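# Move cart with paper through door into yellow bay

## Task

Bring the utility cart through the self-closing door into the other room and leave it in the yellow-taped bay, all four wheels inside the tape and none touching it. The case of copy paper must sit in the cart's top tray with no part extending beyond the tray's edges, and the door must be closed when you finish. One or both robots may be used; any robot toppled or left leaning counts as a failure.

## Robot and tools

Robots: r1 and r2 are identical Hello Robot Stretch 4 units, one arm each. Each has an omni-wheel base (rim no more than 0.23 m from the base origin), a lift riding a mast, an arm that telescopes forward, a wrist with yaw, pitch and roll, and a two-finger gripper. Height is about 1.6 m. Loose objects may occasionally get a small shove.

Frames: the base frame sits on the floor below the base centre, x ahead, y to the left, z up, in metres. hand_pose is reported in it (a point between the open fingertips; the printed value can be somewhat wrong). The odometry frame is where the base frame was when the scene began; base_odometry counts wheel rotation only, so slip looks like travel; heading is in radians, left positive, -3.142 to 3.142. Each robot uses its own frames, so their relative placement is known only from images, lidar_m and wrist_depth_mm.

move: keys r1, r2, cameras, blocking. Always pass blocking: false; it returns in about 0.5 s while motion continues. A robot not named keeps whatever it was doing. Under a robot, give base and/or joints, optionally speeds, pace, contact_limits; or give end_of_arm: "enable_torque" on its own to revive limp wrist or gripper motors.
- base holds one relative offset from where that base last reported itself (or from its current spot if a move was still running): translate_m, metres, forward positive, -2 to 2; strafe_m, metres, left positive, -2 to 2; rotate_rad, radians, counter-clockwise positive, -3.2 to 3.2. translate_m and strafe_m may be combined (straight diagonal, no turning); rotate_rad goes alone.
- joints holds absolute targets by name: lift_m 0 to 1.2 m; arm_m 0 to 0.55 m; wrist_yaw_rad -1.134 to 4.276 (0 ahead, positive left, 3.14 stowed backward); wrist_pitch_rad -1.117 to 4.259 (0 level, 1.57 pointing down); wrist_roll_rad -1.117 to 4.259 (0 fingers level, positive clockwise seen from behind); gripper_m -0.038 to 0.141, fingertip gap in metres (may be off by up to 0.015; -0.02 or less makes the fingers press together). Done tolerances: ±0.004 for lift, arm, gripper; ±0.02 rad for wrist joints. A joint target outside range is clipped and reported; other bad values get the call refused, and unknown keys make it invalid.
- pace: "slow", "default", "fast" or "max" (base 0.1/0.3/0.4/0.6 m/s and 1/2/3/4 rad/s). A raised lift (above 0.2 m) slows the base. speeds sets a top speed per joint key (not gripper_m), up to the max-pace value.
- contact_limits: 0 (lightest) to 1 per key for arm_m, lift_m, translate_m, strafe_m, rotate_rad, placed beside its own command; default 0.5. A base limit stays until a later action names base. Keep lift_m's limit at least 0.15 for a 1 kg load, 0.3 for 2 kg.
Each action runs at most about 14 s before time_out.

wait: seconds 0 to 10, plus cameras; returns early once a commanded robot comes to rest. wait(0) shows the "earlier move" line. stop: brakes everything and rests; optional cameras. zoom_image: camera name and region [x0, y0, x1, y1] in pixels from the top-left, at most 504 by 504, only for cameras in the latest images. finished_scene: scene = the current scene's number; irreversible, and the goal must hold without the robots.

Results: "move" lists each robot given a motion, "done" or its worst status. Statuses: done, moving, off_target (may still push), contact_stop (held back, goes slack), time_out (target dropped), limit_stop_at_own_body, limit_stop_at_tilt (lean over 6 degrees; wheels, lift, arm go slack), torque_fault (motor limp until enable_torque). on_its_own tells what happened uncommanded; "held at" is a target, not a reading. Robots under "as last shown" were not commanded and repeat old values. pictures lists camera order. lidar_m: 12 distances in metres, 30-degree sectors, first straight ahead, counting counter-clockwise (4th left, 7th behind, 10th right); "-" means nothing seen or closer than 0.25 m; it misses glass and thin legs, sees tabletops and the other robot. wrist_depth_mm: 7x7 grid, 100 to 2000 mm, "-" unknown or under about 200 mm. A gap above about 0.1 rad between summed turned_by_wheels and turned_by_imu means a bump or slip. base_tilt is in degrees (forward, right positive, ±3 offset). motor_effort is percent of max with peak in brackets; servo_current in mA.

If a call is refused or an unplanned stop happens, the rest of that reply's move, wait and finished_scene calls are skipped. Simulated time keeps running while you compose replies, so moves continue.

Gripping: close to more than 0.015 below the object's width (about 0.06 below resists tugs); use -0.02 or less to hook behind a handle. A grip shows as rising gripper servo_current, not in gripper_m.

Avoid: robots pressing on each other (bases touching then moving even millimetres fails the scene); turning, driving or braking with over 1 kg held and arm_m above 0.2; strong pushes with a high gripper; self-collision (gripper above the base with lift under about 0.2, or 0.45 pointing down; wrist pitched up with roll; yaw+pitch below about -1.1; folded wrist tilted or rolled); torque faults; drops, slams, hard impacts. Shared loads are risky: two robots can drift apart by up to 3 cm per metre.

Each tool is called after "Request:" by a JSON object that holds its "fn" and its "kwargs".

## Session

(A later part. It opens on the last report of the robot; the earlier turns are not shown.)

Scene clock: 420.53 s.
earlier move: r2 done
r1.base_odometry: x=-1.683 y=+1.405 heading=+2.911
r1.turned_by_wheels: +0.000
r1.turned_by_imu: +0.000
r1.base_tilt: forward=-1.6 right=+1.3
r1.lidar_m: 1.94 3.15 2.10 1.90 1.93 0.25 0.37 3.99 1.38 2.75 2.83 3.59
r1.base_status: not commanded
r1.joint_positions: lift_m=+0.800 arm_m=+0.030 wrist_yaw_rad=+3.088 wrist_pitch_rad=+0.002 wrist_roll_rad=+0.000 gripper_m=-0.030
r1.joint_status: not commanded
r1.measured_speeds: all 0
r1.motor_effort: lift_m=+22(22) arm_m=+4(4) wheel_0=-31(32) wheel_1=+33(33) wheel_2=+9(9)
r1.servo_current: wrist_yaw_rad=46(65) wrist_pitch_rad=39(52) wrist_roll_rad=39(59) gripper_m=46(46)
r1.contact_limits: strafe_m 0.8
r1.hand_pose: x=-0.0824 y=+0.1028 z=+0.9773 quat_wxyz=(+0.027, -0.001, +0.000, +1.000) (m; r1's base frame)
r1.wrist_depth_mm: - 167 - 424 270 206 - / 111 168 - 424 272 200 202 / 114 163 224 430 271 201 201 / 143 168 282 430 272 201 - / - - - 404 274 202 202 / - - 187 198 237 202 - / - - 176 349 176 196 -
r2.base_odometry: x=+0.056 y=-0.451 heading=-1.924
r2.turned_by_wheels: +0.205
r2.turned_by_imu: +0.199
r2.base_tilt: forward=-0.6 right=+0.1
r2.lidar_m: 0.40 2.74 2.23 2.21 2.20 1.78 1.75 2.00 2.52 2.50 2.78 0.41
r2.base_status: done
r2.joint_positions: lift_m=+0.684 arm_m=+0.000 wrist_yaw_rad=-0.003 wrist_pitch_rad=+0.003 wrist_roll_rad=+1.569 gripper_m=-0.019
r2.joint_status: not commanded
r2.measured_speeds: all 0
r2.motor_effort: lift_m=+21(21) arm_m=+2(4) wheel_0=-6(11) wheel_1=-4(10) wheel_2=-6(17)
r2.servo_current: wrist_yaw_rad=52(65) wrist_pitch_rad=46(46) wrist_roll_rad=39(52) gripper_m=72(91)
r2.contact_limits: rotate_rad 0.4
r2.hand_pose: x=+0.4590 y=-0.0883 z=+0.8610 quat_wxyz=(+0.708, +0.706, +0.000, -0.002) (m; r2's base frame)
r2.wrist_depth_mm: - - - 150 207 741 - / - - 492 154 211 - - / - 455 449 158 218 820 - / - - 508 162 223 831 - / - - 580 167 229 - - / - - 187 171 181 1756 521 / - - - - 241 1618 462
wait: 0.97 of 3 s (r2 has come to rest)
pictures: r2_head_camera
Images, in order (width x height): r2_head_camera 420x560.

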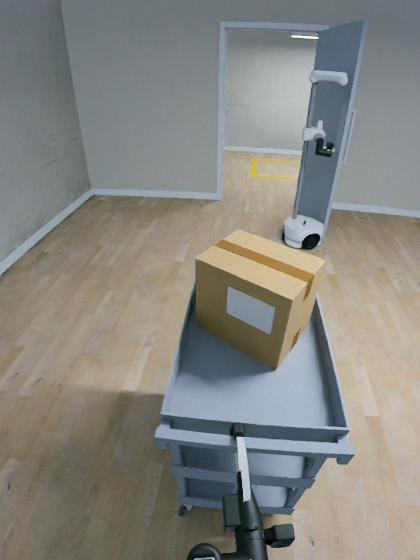

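Request:
{"fn": "move", "kwargs": {"blocking": false, "r2": {"base":{"strafe_m":-0.09},"pace":"slow","contact_limits":{"strafe_m":0.4}}, "cameras": []}}

Request:
{"fn": "wait", "kwargs": {"seconds": 3, "cameras": []}}

Request:
{"fn": "move", "kwargs": {"blocking": false, "r2": {"base":{"translate_m":0.6},"pace":"slow","contact_limits":{"translate_m":0.4}}, "cameras": []}}

Request:
{"fn": "wait", "kwargs": {"seconds": 8, "cameras": ["r2_head_camera"]}}

Scene clock: 432.57 s.
move: r2 moving
r1: as last shown
r1.lidar_m: 1.94 3.17 2.09 1.90 1.93 0.25 0.40 4.04 1.41 2.73 2.83 3.57
r1.motor_effort: lift_m=+22(22) arm_m=+4(4) wheel_0=-31(31) wheel_1=+33(33) wheel_2=+9(9)
r1.servo_current: wrist_yaw_rad=52(59) wrist_pitch_rad=39(52) wrist_roll_rad=59(59) gripper_m=52(52)
r1.contact_limits: strafe_m 0.8
r1.wrist_depth_mm: - 167 - 424 268 206 - / 111 167 - 424 270 200 202 / 115 163 224 427 272 202 202 / 143 168 281 427 274 201 - / - - - 399 273 202 202 / - - 186 198 238 202 - / - - 177 351 177 196 -
r2.base_odometry: x=+0.043 y=-0.446 heading=-1.924
r2.turned_by_wheels: +0.000
r2.turned_by_imu: +0.001
r2.base_tilt: forward=-0.7 right=+0.1
r2.lidar_m: 0.41 2.75 2.25 2.22 2.19 1.78 1.75 1.99 2.50 2.48 2.77 0.41
r2.base_status: strafe_m moving
r2.joint_positions: lift_m=+0.684 arm_m=+0.000 wrist_yaw_rad=+0.001 wrist_pitch_rad=+0.003 wrist_roll_rad=+1.569 gripper_m=-0.019
r2.joint_status: not commanded
r2.measured_speeds: translate_m=+0.000 strafe_m=-0.057 rotate_rad=+0.002 lift_m=+0.000 arm_m=+0.000 wrist_yaw_rad=+0.023 wrist_pitch_rad=+0.000 wrist_roll_rad=+0.000
r2.motor_effort: lift_m=+21(21) arm_m=-3(4) wheel_0=+10(10) wheel_1=-7(9) wheel_2=-1(5)
r2.servo_current: wrist_yaw_rad=46(52) wrist_pitch_rad=39(46) wrist_roll_rad=39(59) gripper_m=85(85)
r2.contact_limits: strafe_m 0.4
r2.hand_pose: x=+0.4593 y=-0.0873 z=+0.8610 quat_wxyz=(+0.708, +0.706, +0.001, -0.001) (m; r2's base frame)
r2.wrist_depth_mm: - - - 148 204 723 - / - - 484 152 210 - - / - 459 449 156 214 - - / - - 504 160 221 831 - / - - 591 165 228 - - / - - 188 170 181 1618 512 / - - - - 242 1576 1098
pictures: none
No camera images: "cameras" was empty.

Scene clock: 434.13 s.
earlier move: r2 done
r1.base_odometry: x=-1.683 y=+1.405 heading=+2.911
r1.turned_by_wheels: +0.000
r1.turned_by_imu: +0.000
r1.base_tilt: forward=-1.6 right=+1.3
r1.lidar_m: 1.91 3.13 2.07 1.91 1.94 0.25 0.38 4.01 1.40 2.75 2.85 3.57
r1.base_status: not commanded
r1.joint_positions: lift_m=+0.800 arm_m=+0.030 wrist_yaw_rad=+3.088 wrist_pitch_rad=+0.002 wrist_roll_rad=+0.000 gripper_m=-0.030
r1.joint_status: not commanded
r1.measured_speeds: all 0
r1.motor_effort: lift_m=+22(22) arm_m=+4(4) wheel_0=-31(32) wheel_1=+33(33) wheel_2=+9(9)
r1.servo_current: wrist_yaw_rad=46(72) wrist_pitch_rad=46(52) wrist_roll_rad=46(65) gripper_m=39(52)
r1.contact_limits: strafe_m 0.8
r1.hand_pose: x=-0.0824 y=+0.1028 z=+0.9773 quat_wxyz=(+0.027, -0.001, +0.000, +1.000) (m; r1's base frame)
r1.wrist_depth_mm: - 167 - 424 270 206 - / 111 168 - 424 271 200 202 / 115 163 224 427 273 200 201 / 143 169 283 433 272 202 - / - - - 397 273 201 202 / - - 187 198 237 202 - / - - 177 349 177 196 -
r2.base_odometry: x=-0.028 y=-0.420 heading=-1.924
r2.turned_by_wheels: +0.000
r2.turned_by_imu: +0.000
r2.base_tilt: forward=-0.7 right=+0.1
r2.lidar_m: 0.37 2.84 2.29 2.31 2.18 1.81 1.80 1.99 2.43 2.39 2.68 0.42
r2.base_status: done
r2.joint_positions: lift_m=+0.684 arm_m=+0.000 wrist_yaw_rad=+0.003 wrist_pitch_rad=+0.003 wrist_roll_rad=+1.569 gripper_m=-0.019
r2.joint_status: not commanded
r2.measured_speeds: all 0
r2.motor_effort: lift_m=+21(21) arm_m=-3(4) wheel_0=+4(14) wheel_1=-3(9) wheel_2=+0(5)
r2.servo_current: wrist_yaw_rad=46(59) wrist_pitch_rad=46(52) wrist_roll_rad=52(59) gripper_m=85(85)
r2.contact_limits: strafe_m 0.4
r2.hand_pose: x=+0.4595 y=-0.0866 z=+0.8610 quat_wxyz=(+0.708, +0.706, +0.002, +0.000) (m; r2's base frame)
r2.wrist_depth_mm: - - - 162 220 1618 - / - - 597 163 221 778 - / - 488 459 166 224 820 - / - - 488 167 229 831 - / - - 549 169 231 854 - / - - 188 171 181 - - / - - - - 236 1464 484
wait: 1.57 of 3 s (r2 has come to rest)
pictures: none
No camera images: "cameras" was empty.

Scene clock: 434.63 s.
move: r2 moving
r1: as last shown
r1.lidar_m: 1.90 3.13 2.09 1.91 1.95 0.25 0.40 4.02 1.40 2.75 2.84 3.60
r1.motor_effort: lift_m=+22(22) arm_m=+4(4) wheel_0=-31(31) wheel_1=+33(33) wheel_2=+9(9)
r1.servo_current: wrist_yaw_rad=72(72) wrist_pitch_rad=39(46) wrist_roll_rad=52(59) gripper_m=52(52)
r1.contact_limits: strafe_m 0.8
r1.wrist_depth_mm: - 167 - 421 268 206 - / 111 167 - 424 272 199 200 / 115 163 224 430 272 200 202 / 143 168 283 430 273 202 - / - - - 402 273 202 202 / - - 187 198 236 202 - / - - 177 349 177 195 -
r2.base_odometry: x=-0.032 y=-0.431 heading=-1.924
r2.turned_by_wheels: +0.000
r2.turned_by_imu: +0.000
r2.base_tilt: forward=-0.7 right=+0.1
r2.lidar_m: 0.38 2.88 2.32 2.30 2.20 1.80 1.80 2.03 2.43 2.42 2.68 0.41
r2.base_status: translate_m moving
r2.joint_positions: lift_m=+0.684 arm_m=+0.000 wrist_yaw_rad=+0.002 wrist_pitch_rad=+0.003 wrist_roll_rad=+1.569 gripper_m=-0.019
r2.joint_status: not commanded
r2.measured_speeds: translate_m=+0.049 strafe_m=+0.000 rotate_rad=-0.001 lift_m=+0.000 arm_m=+0.000 wrist_yaw_rad=-0.016 wrist_pitch_rad=+0.000 wrist_roll_rad=+0.000
r2.motor_effort: lift_m=+21(21) arm_m=-3(4) wheel_0=+10(12) wheel_1=+7(8) wheel_2=-13(13)
r2.servo_current: wrist_yaw_rad=33(59) wrist_pitch_rad=39(46) wrist_roll_rad=52(52) gripper_m=78(85)
r2.contact_limits: translate_m 0.4
r2.hand_pose: x=+0.4594 y=-0.0869 z=+0.8610 quat_wxyz=(+0.708, +0.706, +0.002, -0.001) (m; r2's base frame)
r2.wrist_depth_mm: - - - 163 222 1618 - / - - 615 164 224 741 - / - 504 459 166 225 820 - / - - 484 167 229 831 - / - - 544 169 230 831 - / - - 189 171 181 - - / - - - - - 1499 488
pictures: none
No camera images: "cameras" was empty.

Scene clock: 441.40 s.
earlier move: r2 done
r1.base_odometry: x=-1.683 y=+1.405 heading=+2.911
r1.turned_by_wheels: +0.000
r1.turned_by_imu: +0.000
r1.base_tilt: forward=-1.6 right=+1.3
r1.lidar_m: 1.40 3.16 2.09 1.91 1.94 0.25 0.39 4.01 1.38 2.74 2.86 1.43
r1.base_status: not commanded
r1.joint_positions: lift_m=+0.800 arm_m=+0.030 wrist_yaw_rad=+3.088 wrist_pitch_rad=+0.002 wrist_roll_rad=+0.000 gripper_m=-0.030
r1.joint_status: not commanded
r1.measured_speeds: all 0
r1.motor_effort: lift_m=+22(22) arm_m=+4(4) wheel_0=-31(32) wheel_1=+33(33) wheel_2=+9(9)
r1.servo_current: wrist_yaw_rad=52(72) wrist_pitch_rad=39(52) wrist_roll_rad=46(72) gripper_m=46(52)
r1.contact_limits: strafe_m 0.8
r1.hand_pose: x=-0.0824 y=+0.1028 z=+0.9773 quat_wxyz=(+0.027, -0.001, +0.000, +1.000) (m; r1's base frame)
r1.wrist_depth_mm: - 167 - 424 268 206 - / 111 167 - 424 270 200 202 / 115 163 224 430 271 201 202 / 143 169 282 430 272 202 - / - - - 402 273 202 202 / - - 187 197 236 202 - / - - 177 351 177 196 -
r2.base_odometry: x=-0.236 y=-0.983 heading=-1.924
r2.turned_by_wheels: +0.000
r2.turned_by_imu: -0.001
r2.base_tilt: forward=-0.7 right=+0.1
r2.lidar_m: 0.43 2.73 2.22 2.18 2.49 2.38 2.37 2.65 2.53 2.51 0.41 0.36
r2.base_status: done
r2.joint_positions: lift_m=+0.684 arm_m=+0.000 wrist_yaw_rad=-0.002 wrist_pitch_rad=+0.003 wrist_roll_rad=+1.569 gripper_m=-0.019
r2.joint_status: not commanded
r2.measured_speeds: all 0
r2.motor_effort: lift_m=+21(21) arm_m=-4(4) wheel_0=+3(12) wheel_1=+5(8) wheel_2=-8(14)
r2.servo_current: wrist_yaw_rad=52(65) wrist_pitch_rad=46(52) wrist_roll_rad=33(65) gripper_m=85(91)
r2.contact_limits: translate_m 0.4
r2.hand_pose: x=+0.4591 y=-0.0880 z=+0.8610 quat_wxyz=(+0.708, +0.706, +0.000, -0.002) (m; r2's base frame)
r2.wrist_depth_mm: - 377 377 108 165 - - / - 415 415 119 177 - - / - - 504 126 190 - - / - - 627 136 205 - - / - - - 151 223 1708 504 / - - 188 163 181 1576 469 / - - - - - 1537 1098
wait: 6.77 of 8 s (r2 has come to rest)
pictures: r2_head_camera
Images, in order (width x height): r2_head_camera 420x560.

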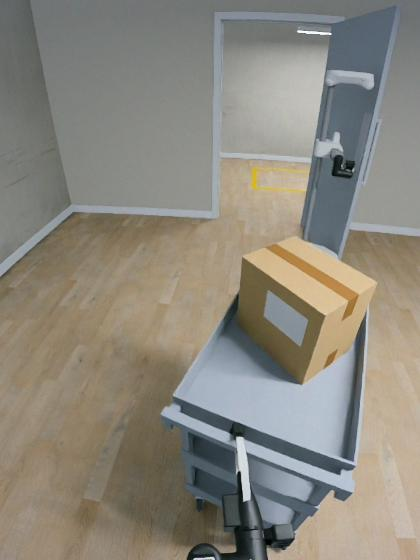

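Request:
{"fn": "move", "kwargs": {"blocking": false, "r2": {"base":{"translate_m":-0.6},"pace":"slow","contact_limits":{"translate_m":0.4}}, "cameras": []}}

Request:
{"fn": "wait", "kwargs": {"seconds": 8, "cameras": ["r2_head_camera"]}}

Request:
{"fn": "zoom_image", "kwargs": {"camera": "r2_head_camera", "region": [130, 380, 370, 520]}}

Scene clock: 451.03 s.
move: r2 moving
r1: as last shown
r1.lidar_m: 1.39 3.18 2.09 1.90 1.94 0.25 0.38 4.02 1.39 2.71 2.82 1.44
r1.motor_effort: lift_m=+22(22) arm_m=+4(4) wheel_0=-31(31) wheel_1=+33(33) wheel_2=+9(9)
r1.servo_current: wrist_yaw_rad=52(59) wrist_pitch_rad=39(46) wrist_roll_rad=52(59) gripper_m=46(46)
r1.contact_limits: strafe_m 0.8
r1.wrist_depth_mm: - 167 - 424 270 206 - / 111 167 - 424 271 200 202 / 115 163 224 430 272 200 202 / 143 168 282 430 273 201 - / - - - 399 271 202 202 / - - 187 197 237 202 - / - - 177 351 177 196 -
r2.base_odometry: x=-0.231 y=-0.972 heading=-1.924
r2.turned_by_wheels: +0.000
r2.turned_by_imu: +0.000
r2.base_tilt: forward=-0.7 right=+0.1
r2.lidar_m: 0.43 2.72 2.25 2.19 2.46 2.37 2.36 2.64 2.53 2.52 0.42 0.37
r2.base_status: translate_m moving
r2.joint_positions: lift_m=+0.684 arm_m=+0.000 wrist_yaw_rad=-0.002 wrist_pitch_rad=+0.003 wrist_roll_rad=+1.569 gripper_m=-0.019
r2.joint_status: not commanded
r2.measured_speeds: translate_m=-0.049 strafe_m=+0.000 rotate_rad=+0.000 lift_m=+0.000 arm_m=+0.000 wrist_yaw_rad=+0.000 wrist_pitch_rad=+0.000 wrist_roll_rad=+0.000
r2.motor_effort: lift_m=+21(21) arm_m=-3(4) wheel_0=-6(8) wheel_1=-7(7) wheel_2=+11(11)
r2.servo_current: wrist_yaw_rad=46(52) wrist_pitch_rad=46(46) wrist_roll_rad=59(59) gripper_m=85(98)
r2.contact_limits: translate_m 0.4
r2.hand_pose: x=+0.4591 y=-0.0880 z=+0.8610 quat_wxyz=(+0.708, +0.706, +0.000, -0.002) (m; r2's base frame)
r2.wrist_depth_mm: - 379 377 111 166 - - / - 413 415 121 178 - - / - - 496 128 191 - - / - - 621 138 206 - - / - - - 151 224 1708 512 / - - 187 163 181 1576 466 / - - - - - 1576 1118
pictures: none
No camera images: "cameras" was empty.

Scene clock: 457.83 s.
earlier move: r2 done
r1.base_odometry: x=-1.683 y=+1.405 heading=+2.911
r1.turned_by_wheels: +0.000
r1.turned_by_imu: +0.000
r1.base_tilt: forward=-1.6 right=+1.3
r1.lidar_m: 1.93 3.17 2.08 1.90 1.96 0.25 0.38 4.01 1.40 2.76 2.84 3.58
r1.base_status: not commanded
r1.joint_positions: lift_m=+0.800 arm_m=+0.030 wrist_yaw_rad=+3.088 wrist_pitch_rad=+0.002 wrist_roll_rad=+0.000 gripper_m=-0.030
r1.joint_status: not commanded
r1.measured_speeds: all 0
r1.motor_effort: lift_m=+22(22) arm_m=+4(4) wheel_0=-31(32) wheel_1=+33(33) wheel_2=+9(10)
r1.servo_current: wrist_yaw_rad=52(78) wrist_pitch_rad=39(52) wrist_roll_rad=59(65) gripper_m=46(52)
r1.contact_limits: strafe_m 0.8
r1.hand_pose: x=-0.0824 y=+0.1028 z=+0.9773 quat_wxyz=(+0.027, -0.001, +0.000, +1.000) (m; r1's base frame)
r1.wrist_depth_mm: - 167 - 424 268 206 - / 111 168 - 424 271 200 201 / 115 163 224 424 272 201 202 / 143 169 283 433 273 202 - / - - - 399 273 202 202 / - - 187 197 237 202 - / - - 177 351 177 195 -
r2.base_odometry: x=-0.028 y=-0.420 heading=-1.924
r2.turned_by_wheels: +0.000
r2.turned_by_imu: +0.001
r2.base_tilt: forward=-0.7 right=+0.1
r2.lidar_m: 0.41 2.88 2.31 2.30 2.22 1.81 1.79 2.00 2.44 2.40 2.68 0.41
r2.base_status: done
r2.joint_positions: lift_m=+0.684 arm_m=+0.000 wrist_yaw_rad=+0.000 wrist_pitch_rad=+0.003 wrist_roll_rad=+1.569 gripper_m=-0.019
r2.joint_status: not commanded
r2.measured_speeds: all 0
r2.motor_effort: lift_m=+21(21) arm_m=-4(4) wheel_0=-3(13) wheel_1=-3(8) wheel_2=+7(11)
r2.servo_current: wrist_yaw_rad=46(65) wrist_pitch_rad=39(52) wrist_roll_rad=52(65) gripper_m=91(98)
r2.contact_limits: translate_m 0.4
r2.hand_pose: x=+0.4593 y=-0.0875 z=+0.8610 quat_wxyz=(+0.708, +0.706, +0.001, -0.001) (m; r2's base frame)
r2.wrist_depth_mm: - - - 143 199 - - / - 480 449 148 206 - - / - 462 452 153 212 - - / - - 517 158 220 831 - / - - 609 165 229 - - / - - 187 170 181 1537 492 / - - - - - 1576 1160
wait: 6.80 of 8 s (r2 has come to rest)
pictures: r2_head_camera
Images, in order (width x height): r2_head_camera 420x560.

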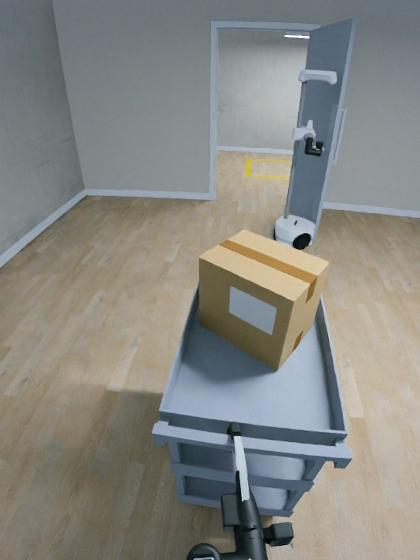

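Scaled by 2.100 from the camera's 420x560 image, which has a finer 1200x1600 frame.

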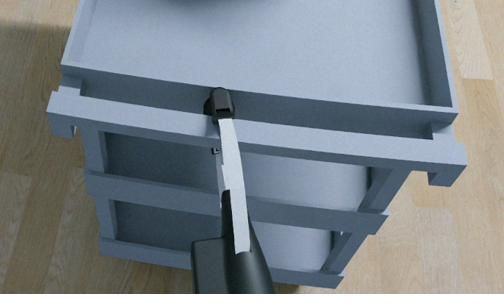

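Request:
{"fn": "move", "kwargs": {"blocking": false, "r2": {"joints":{"gripper_m":0.1}}, "cameras": []}}

Request:
{"fn": "wait", "kwargs": {"seconds": 2, "cameras": []}}

Request:
{"fn": "move", "kwargs": {"blocking": false, "r2": {"base":{"rotate_rad":-0.11},"pace":"slow"}, "cameras": []}}

Request:
{"fn": "wait", "kwargs": {"seconds": 2, "cameras": ["r2_head_camera","r2_wrist_camera"]}}

Request:
{"fn": "zoom_image", "kwargs": {"camera": "r2_head_camera", "region": [130, 380, 370, 520]}}

Scene clock: 466.93 s.
move: r2 moving
r1: as last shown
r1.lidar_m: 1.91 3.15 2.08 1.91 1.94 0.25 0.38 4.02 1.39 2.72 2.85 3.58
r1.motor_effort: lift_m=+22(22) arm_m=+4(4) wheel_0=-31(32) wheel_1=+33(33) wheel_2=+9(9)
r1.servo_current: wrist_yaw_rad=52(59) wrist_pitch_rad=39(46) wrist_roll_rad=46(72) gripper_m=46(52)
r1.contact_limits: strafe_m 0.8
r1.wrist_depth_mm: - 167 - 421 268 206 - / 111 168 - 427 271 200 201 / 115 163 224 424 272 201 201 / 143 168 281 430 274 202 - / - - - 399 273 202 202 / - - 187 198 236 202 - / - - 176 351 177 196 -
r2.base_odometry: x=-0.028 y=-0.420 heading=-1.924
r2.turned_by_wheels: +0.000
r2.turned_by_imu: +0.000
r2.base_tilt: forward=-0.7 right=+0.1
r2.lidar_m: 0.41 2.85 2.33 2.29 2.21 1.80 1.78 2.00 2.43 2.41 2.69 0.41
r2.base_status: not commanded
r2.joint_positions: lift_m=+0.684 arm_m=+0.000 wrist_yaw_rad=+0.000 wrist_pitch_rad=+0.003 wrist_roll_rad=+1.569 gripper_m=+0.005
r2.joint_status: gripper_m moving
r2.measured_speeds: all 0
r2.motor_effort: lift_m=+21(21) arm_m=-3(3) wheel_0=-3(3) wheel_1=-3(4) wheel_2=+6(7)
r2.servo_current: wrist_yaw_rad=46(52) wrist_pitch_rad=39(46) wrist_roll_rad=46(59) gripper_m=52(78)
r2.contact_limits: translate_m 0.4
r2.hand_pose: x=+0.4593 y=-0.0875 z=+0.8610 quat_wxyz=(+0.708, +0.706, +0.001, -0.001) (m; r2's base frame)
r2.wrist_depth_mm: - - - 146 203 - - / - 500 459 152 209 - - / - 466 455 156 216 - - / - - 521 162 224 842 - / - - 609 168 233 - - / - - 188 175 183 1618 496 / - - - - - 1576 1182
pictures: none
No camera images: "cameras" was empty.

Scene clock: 468.33 s.
earlier move: r2 done
r1.base_odometry: x=-1.683 y=+1.405 heading=+2.911
r1.turned_by_wheels: +0.000
r1.turned_by_imu: +0.000
r1.base_tilt: forward=-1.6 right=+1.3
r1.lidar_m: 1.91 3.16 2.08 1.92 1.96 0.25 0.37 4.02 1.39 2.74 2.83 3.58
r1.base_status: not commanded
r1.joint_positions: lift_m=+0.800 arm_m=+0.030 wrist_yaw_rad=+3.088 wrist_pitch_rad=+0.002 wrist_roll_rad=+0.000 gripper_m=-0.030
r1.joint_status: not commanded
r1.measured_speeds: all 0
r1.motor_effort: lift_m=+22(22) arm_m=+4(4) wheel_0=-30(32) wheel_1=+33(33) wheel_2=+9(9)
r1.servo_current: wrist_yaw_rad=39(65) wrist_pitch_rad=33(46) wrist_roll_rad=33(72) gripper_m=46(52)
r1.contact_limits: strafe_m 0.8
r1.hand_pose: x=-0.0824 y=+0.1028 z=+0.9773 quat_wxyz=(+0.027, -0.001, +0.000, +1.000) (m; r1's base frame)
r1.wrist_depth_mm: - 167 - 424 268 206 - / 111 168 - 424 271 200 202 / 115 163 224 427 272 200 200 / 143 168 282 433 272 202 - / - - - 399 273 202 202 / - - 187 198 237 202 - / - - 177 347 176 195 -
r2.base_odometry: x=-0.028 y=-0.420 heading=-1.924
r2.turned_by_wheels: +0.000
r2.turned_by_imu: +0.000
r2.base_tilt: forward=-0.6 right=+0.1
r2.lidar_m: 0.42 2.85 2.33 2.30 2.20 1.81 1.78 2.00 2.42 2.41 2.70 0.41
r2.base_status: not commanded
r2.joint_positions: lift_m=+0.684 arm_m=+0.000 wrist_yaw_rad=+0.000 wrist_pitch_rad=+0.003 wrist_roll_rad=+1.569 gripper_m=+0.100
r2.joint_status: all done
r2.measured_speeds: all 0
r2.motor_effort: lift_m=+19(21) arm_m=-3(4) wheel_0=-3(3) wheel_1=-3(4) wheel_2=+6(7)
r2.servo_current: wrist_yaw_rad=46(59) wrist_pitch_rad=46(46) wrist_roll_rad=46(65) gripper_m=52(104)
r2.contact_limits: translate_m 0.4
r2.hand_pose: x=+0.4593 y=-0.0875 z=+0.8611 quat_wxyz=(+0.708, +0.706, +0.001, -0.001) (m; r2's base frame)
r2.wrist_depth_mm: - - - 158 213 699 - / - - 484 163 220 778 - / - 492 466 170 228 - - / - - 535 231 235 854 - / - - 603 182 241 - - / - - 193 186 194 1537 504 / - - - - 263 1863 1205
wait: 1.40 of 2 s (r2 has come to rest)
pictures: none
No camera images: "cameras" was empty.

Scene clock: 468.83 s.
move: r2 moving
r1: as last shown
r1.lidar_m: 1.90 3.15 2.09 1.90 1.94 0.25 0.39 4.00 1.40 2.70 2.85 3.58
r1.motor_effort: lift_m=+22(22) arm_m=+4(4) wheel_0=-31(31) wheel_1=+33(33) wheel_2=+9(9)
r1.servo_current: wrist_yaw_rad=33(72) wrist_pitch_rad=46(46) wrist_roll_rad=65(65) gripper_m=46(46)
r1.contact_limits: strafe_m 0.8
r1.wrist_depth_mm: - 167 - 427 270 206 - / 111 168 - 427 270 200 201 / 115 163 224 427 272 202 202 / 143 168 282 430 273 202 - / - - - 402 274 202 202 / - - 187 198 237 202 - / - - 177 349 177 196 -
r2.base_odometry: x=-0.028 y=-0.420 heading=-2.020
r2.turned_by_wheels: -0.096
r2.turned_by_imu: -0.094
r2.base_tilt: forward=-0.7 right=+0.0
r2.lidar_m: 0.42 0.45 2.36 2.28 2.37 1.83 1.78 1.90 2.48 2.41 2.57 0.44
r2.base_status: rotate_rad moving
r2.joint_positions: lift_m=+0.684 arm_m=+0.000 wrist_yaw_rad=+0.000 wrist_pitch_rad=+0.003 wrist_roll_rad=+1.569 gripper_m=+0.100
r2.joint_status: not commanded
r2.measured_speeds: translate_m=-0.001 strafe_m=+0.000 rotate_rad=-0.178 lift_m=+0.000 arm_m=+0.000 wrist_yaw_rad=+0.000 wrist_pitch_rad=+0.000 wrist_roll_rad=+0.000
r2.motor_effort: lift_m=+20(20) arm_m=-3(4) wheel_0=+4(7) wheel_1=+4(7) wheel_2=+6(8)
r2.servo_current: wrist_yaw_rad=39(52) wrist_pitch_rad=46(46) wrist_roll_rad=46(52) gripper_m=52(59)
r2.hand_pose: x=+0.4593 y=-0.0875 z=+0.8611 quat_wxyz=(+0.708, +0.706, +0.001, -0.001) (m; r2's base frame)
r2.wrist_depth_mm: - - - 171 226 1661 1182 / - - - 175 232 768 - / - - 496 178 236 831 - / - - 488 181 240 842 - / - - 544 185 245 866 - / - - 195 187 194 - - / - - - - - 1863 508
pictures: none
No camera images: "cameras" was empty.

Scene clock: 469.27 s.
earlier move: r2 done
r1.base_odometry: x=-1.683 y=+1.405 heading=+2.911
r1.turned_by_wheels: +0.000
r1.turned_by_imu: +0.000
r1.base_tilt: forward=-1.6 right=+1.3
r1.lidar_m: 1.91 3.16 2.10 1.90 1.95 0.25 0.38 4.01 1.40 2.74 2.83 3.58
r1.base_status: not commanded
r1.joint_positions: lift_m=+0.800 arm_m=+0.030 wrist_yaw_rad=+3.088 wrist_pitch_rad=+0.002 wrist_roll_rad=+0.000 gripper_m=-0.030
r1.joint_status: not commanded
r1.measured_speeds: all 0
r1.motor_effort: lift_m=+22(22) arm_m=+4(4) wheel_0=-30(31) wheel_1=+33(33) wheel_2=+9(9)
r1.servo_current: wrist_yaw_rad=26(72) wrist_pitch_rad=33(46) wrist_roll_rad=39(65) gripper_m=52(52)
r1.contact_limits: strafe_m 0.8
r1.hand_pose: x=-0.0824 y=+0.1028 z=+0.9773 quat_wxyz=(+0.027, -0.001, +0.000, +1.000) (m; r1's base frame)
r1.wrist_depth_mm: - 167 - 421 268 206 - / 111 168 - 424 271 200 201 / 115 163 224 427 272 202 201 / 143 168 283 430 273 202 - / - - - 399 274 202 202 / - - 187 198 237 202 - / - - 177 349 177 196 -
r2.base_odometry: x=-0.028 y=-0.420 heading=-2.033
r2.turned_by_wheels: -0.013
r2.turned_by_imu: -0.012
r2.base_tilt: forward=-0.7 right=+0.1
r2.lidar_m: 0.39 0.46 2.36 2.29 2.40 1.84 1.77 1.90 2.47 2.42 2.58 0.44
r2.base_status: done
r2.joint_positions: lift_m=+0.684 arm_m=+0.000 wrist_yaw_rad=+0.000 wrist_pitch_rad=+0.003 wrist_roll_rad=+1.569 gripper_m=+0.100
r2.joint_status: not commanded
r2.measured_speeds: all 0
r2.motor_effort: lift_m=+20(20) arm_m=-3(4) wheel_0=+5(7) wheel_1=+3(7) wheel_2=+4(8)
r2.servo_current: wrist_yaw_rad=52(52) wrist_pitch_rad=46(46) wrist_roll_rad=46(52) gripper_m=46(59)
r2.hand_pose: x=+0.4593 y=-0.0875 z=+0.8611 quat_wxyz=(+0.708, +0.706, +0.001, -0.001) (m; r2's base frame)
r2.wrist_depth_mm: - - - 174 230 1708 1160 / - - - 233 235 1499 - / - - 530 180 238 831 - / - - 477 182 243 854 - / - - 530 186 246 854 - / - - 195 189 193 - - / - - - - - 1921 530
wait: 0.43 of 2 s (r2 has come to rest)
pictures: r2_head_camera, r2_wrist_camera
Images, in order (width x height): r2_head_camera 420x560, r2_wrist_camera 616x392.

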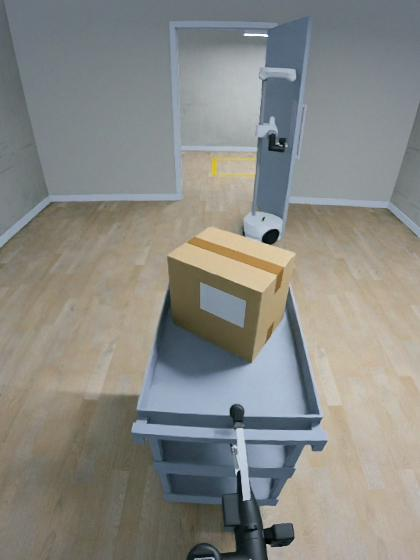

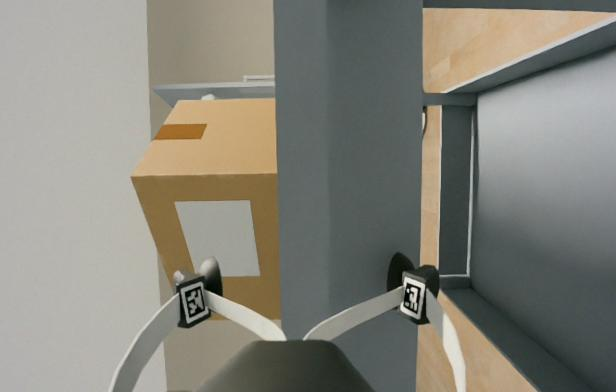

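Scaled by 2.100 from the camera's 420x560 image, which has a finer 1200x1600 frame.

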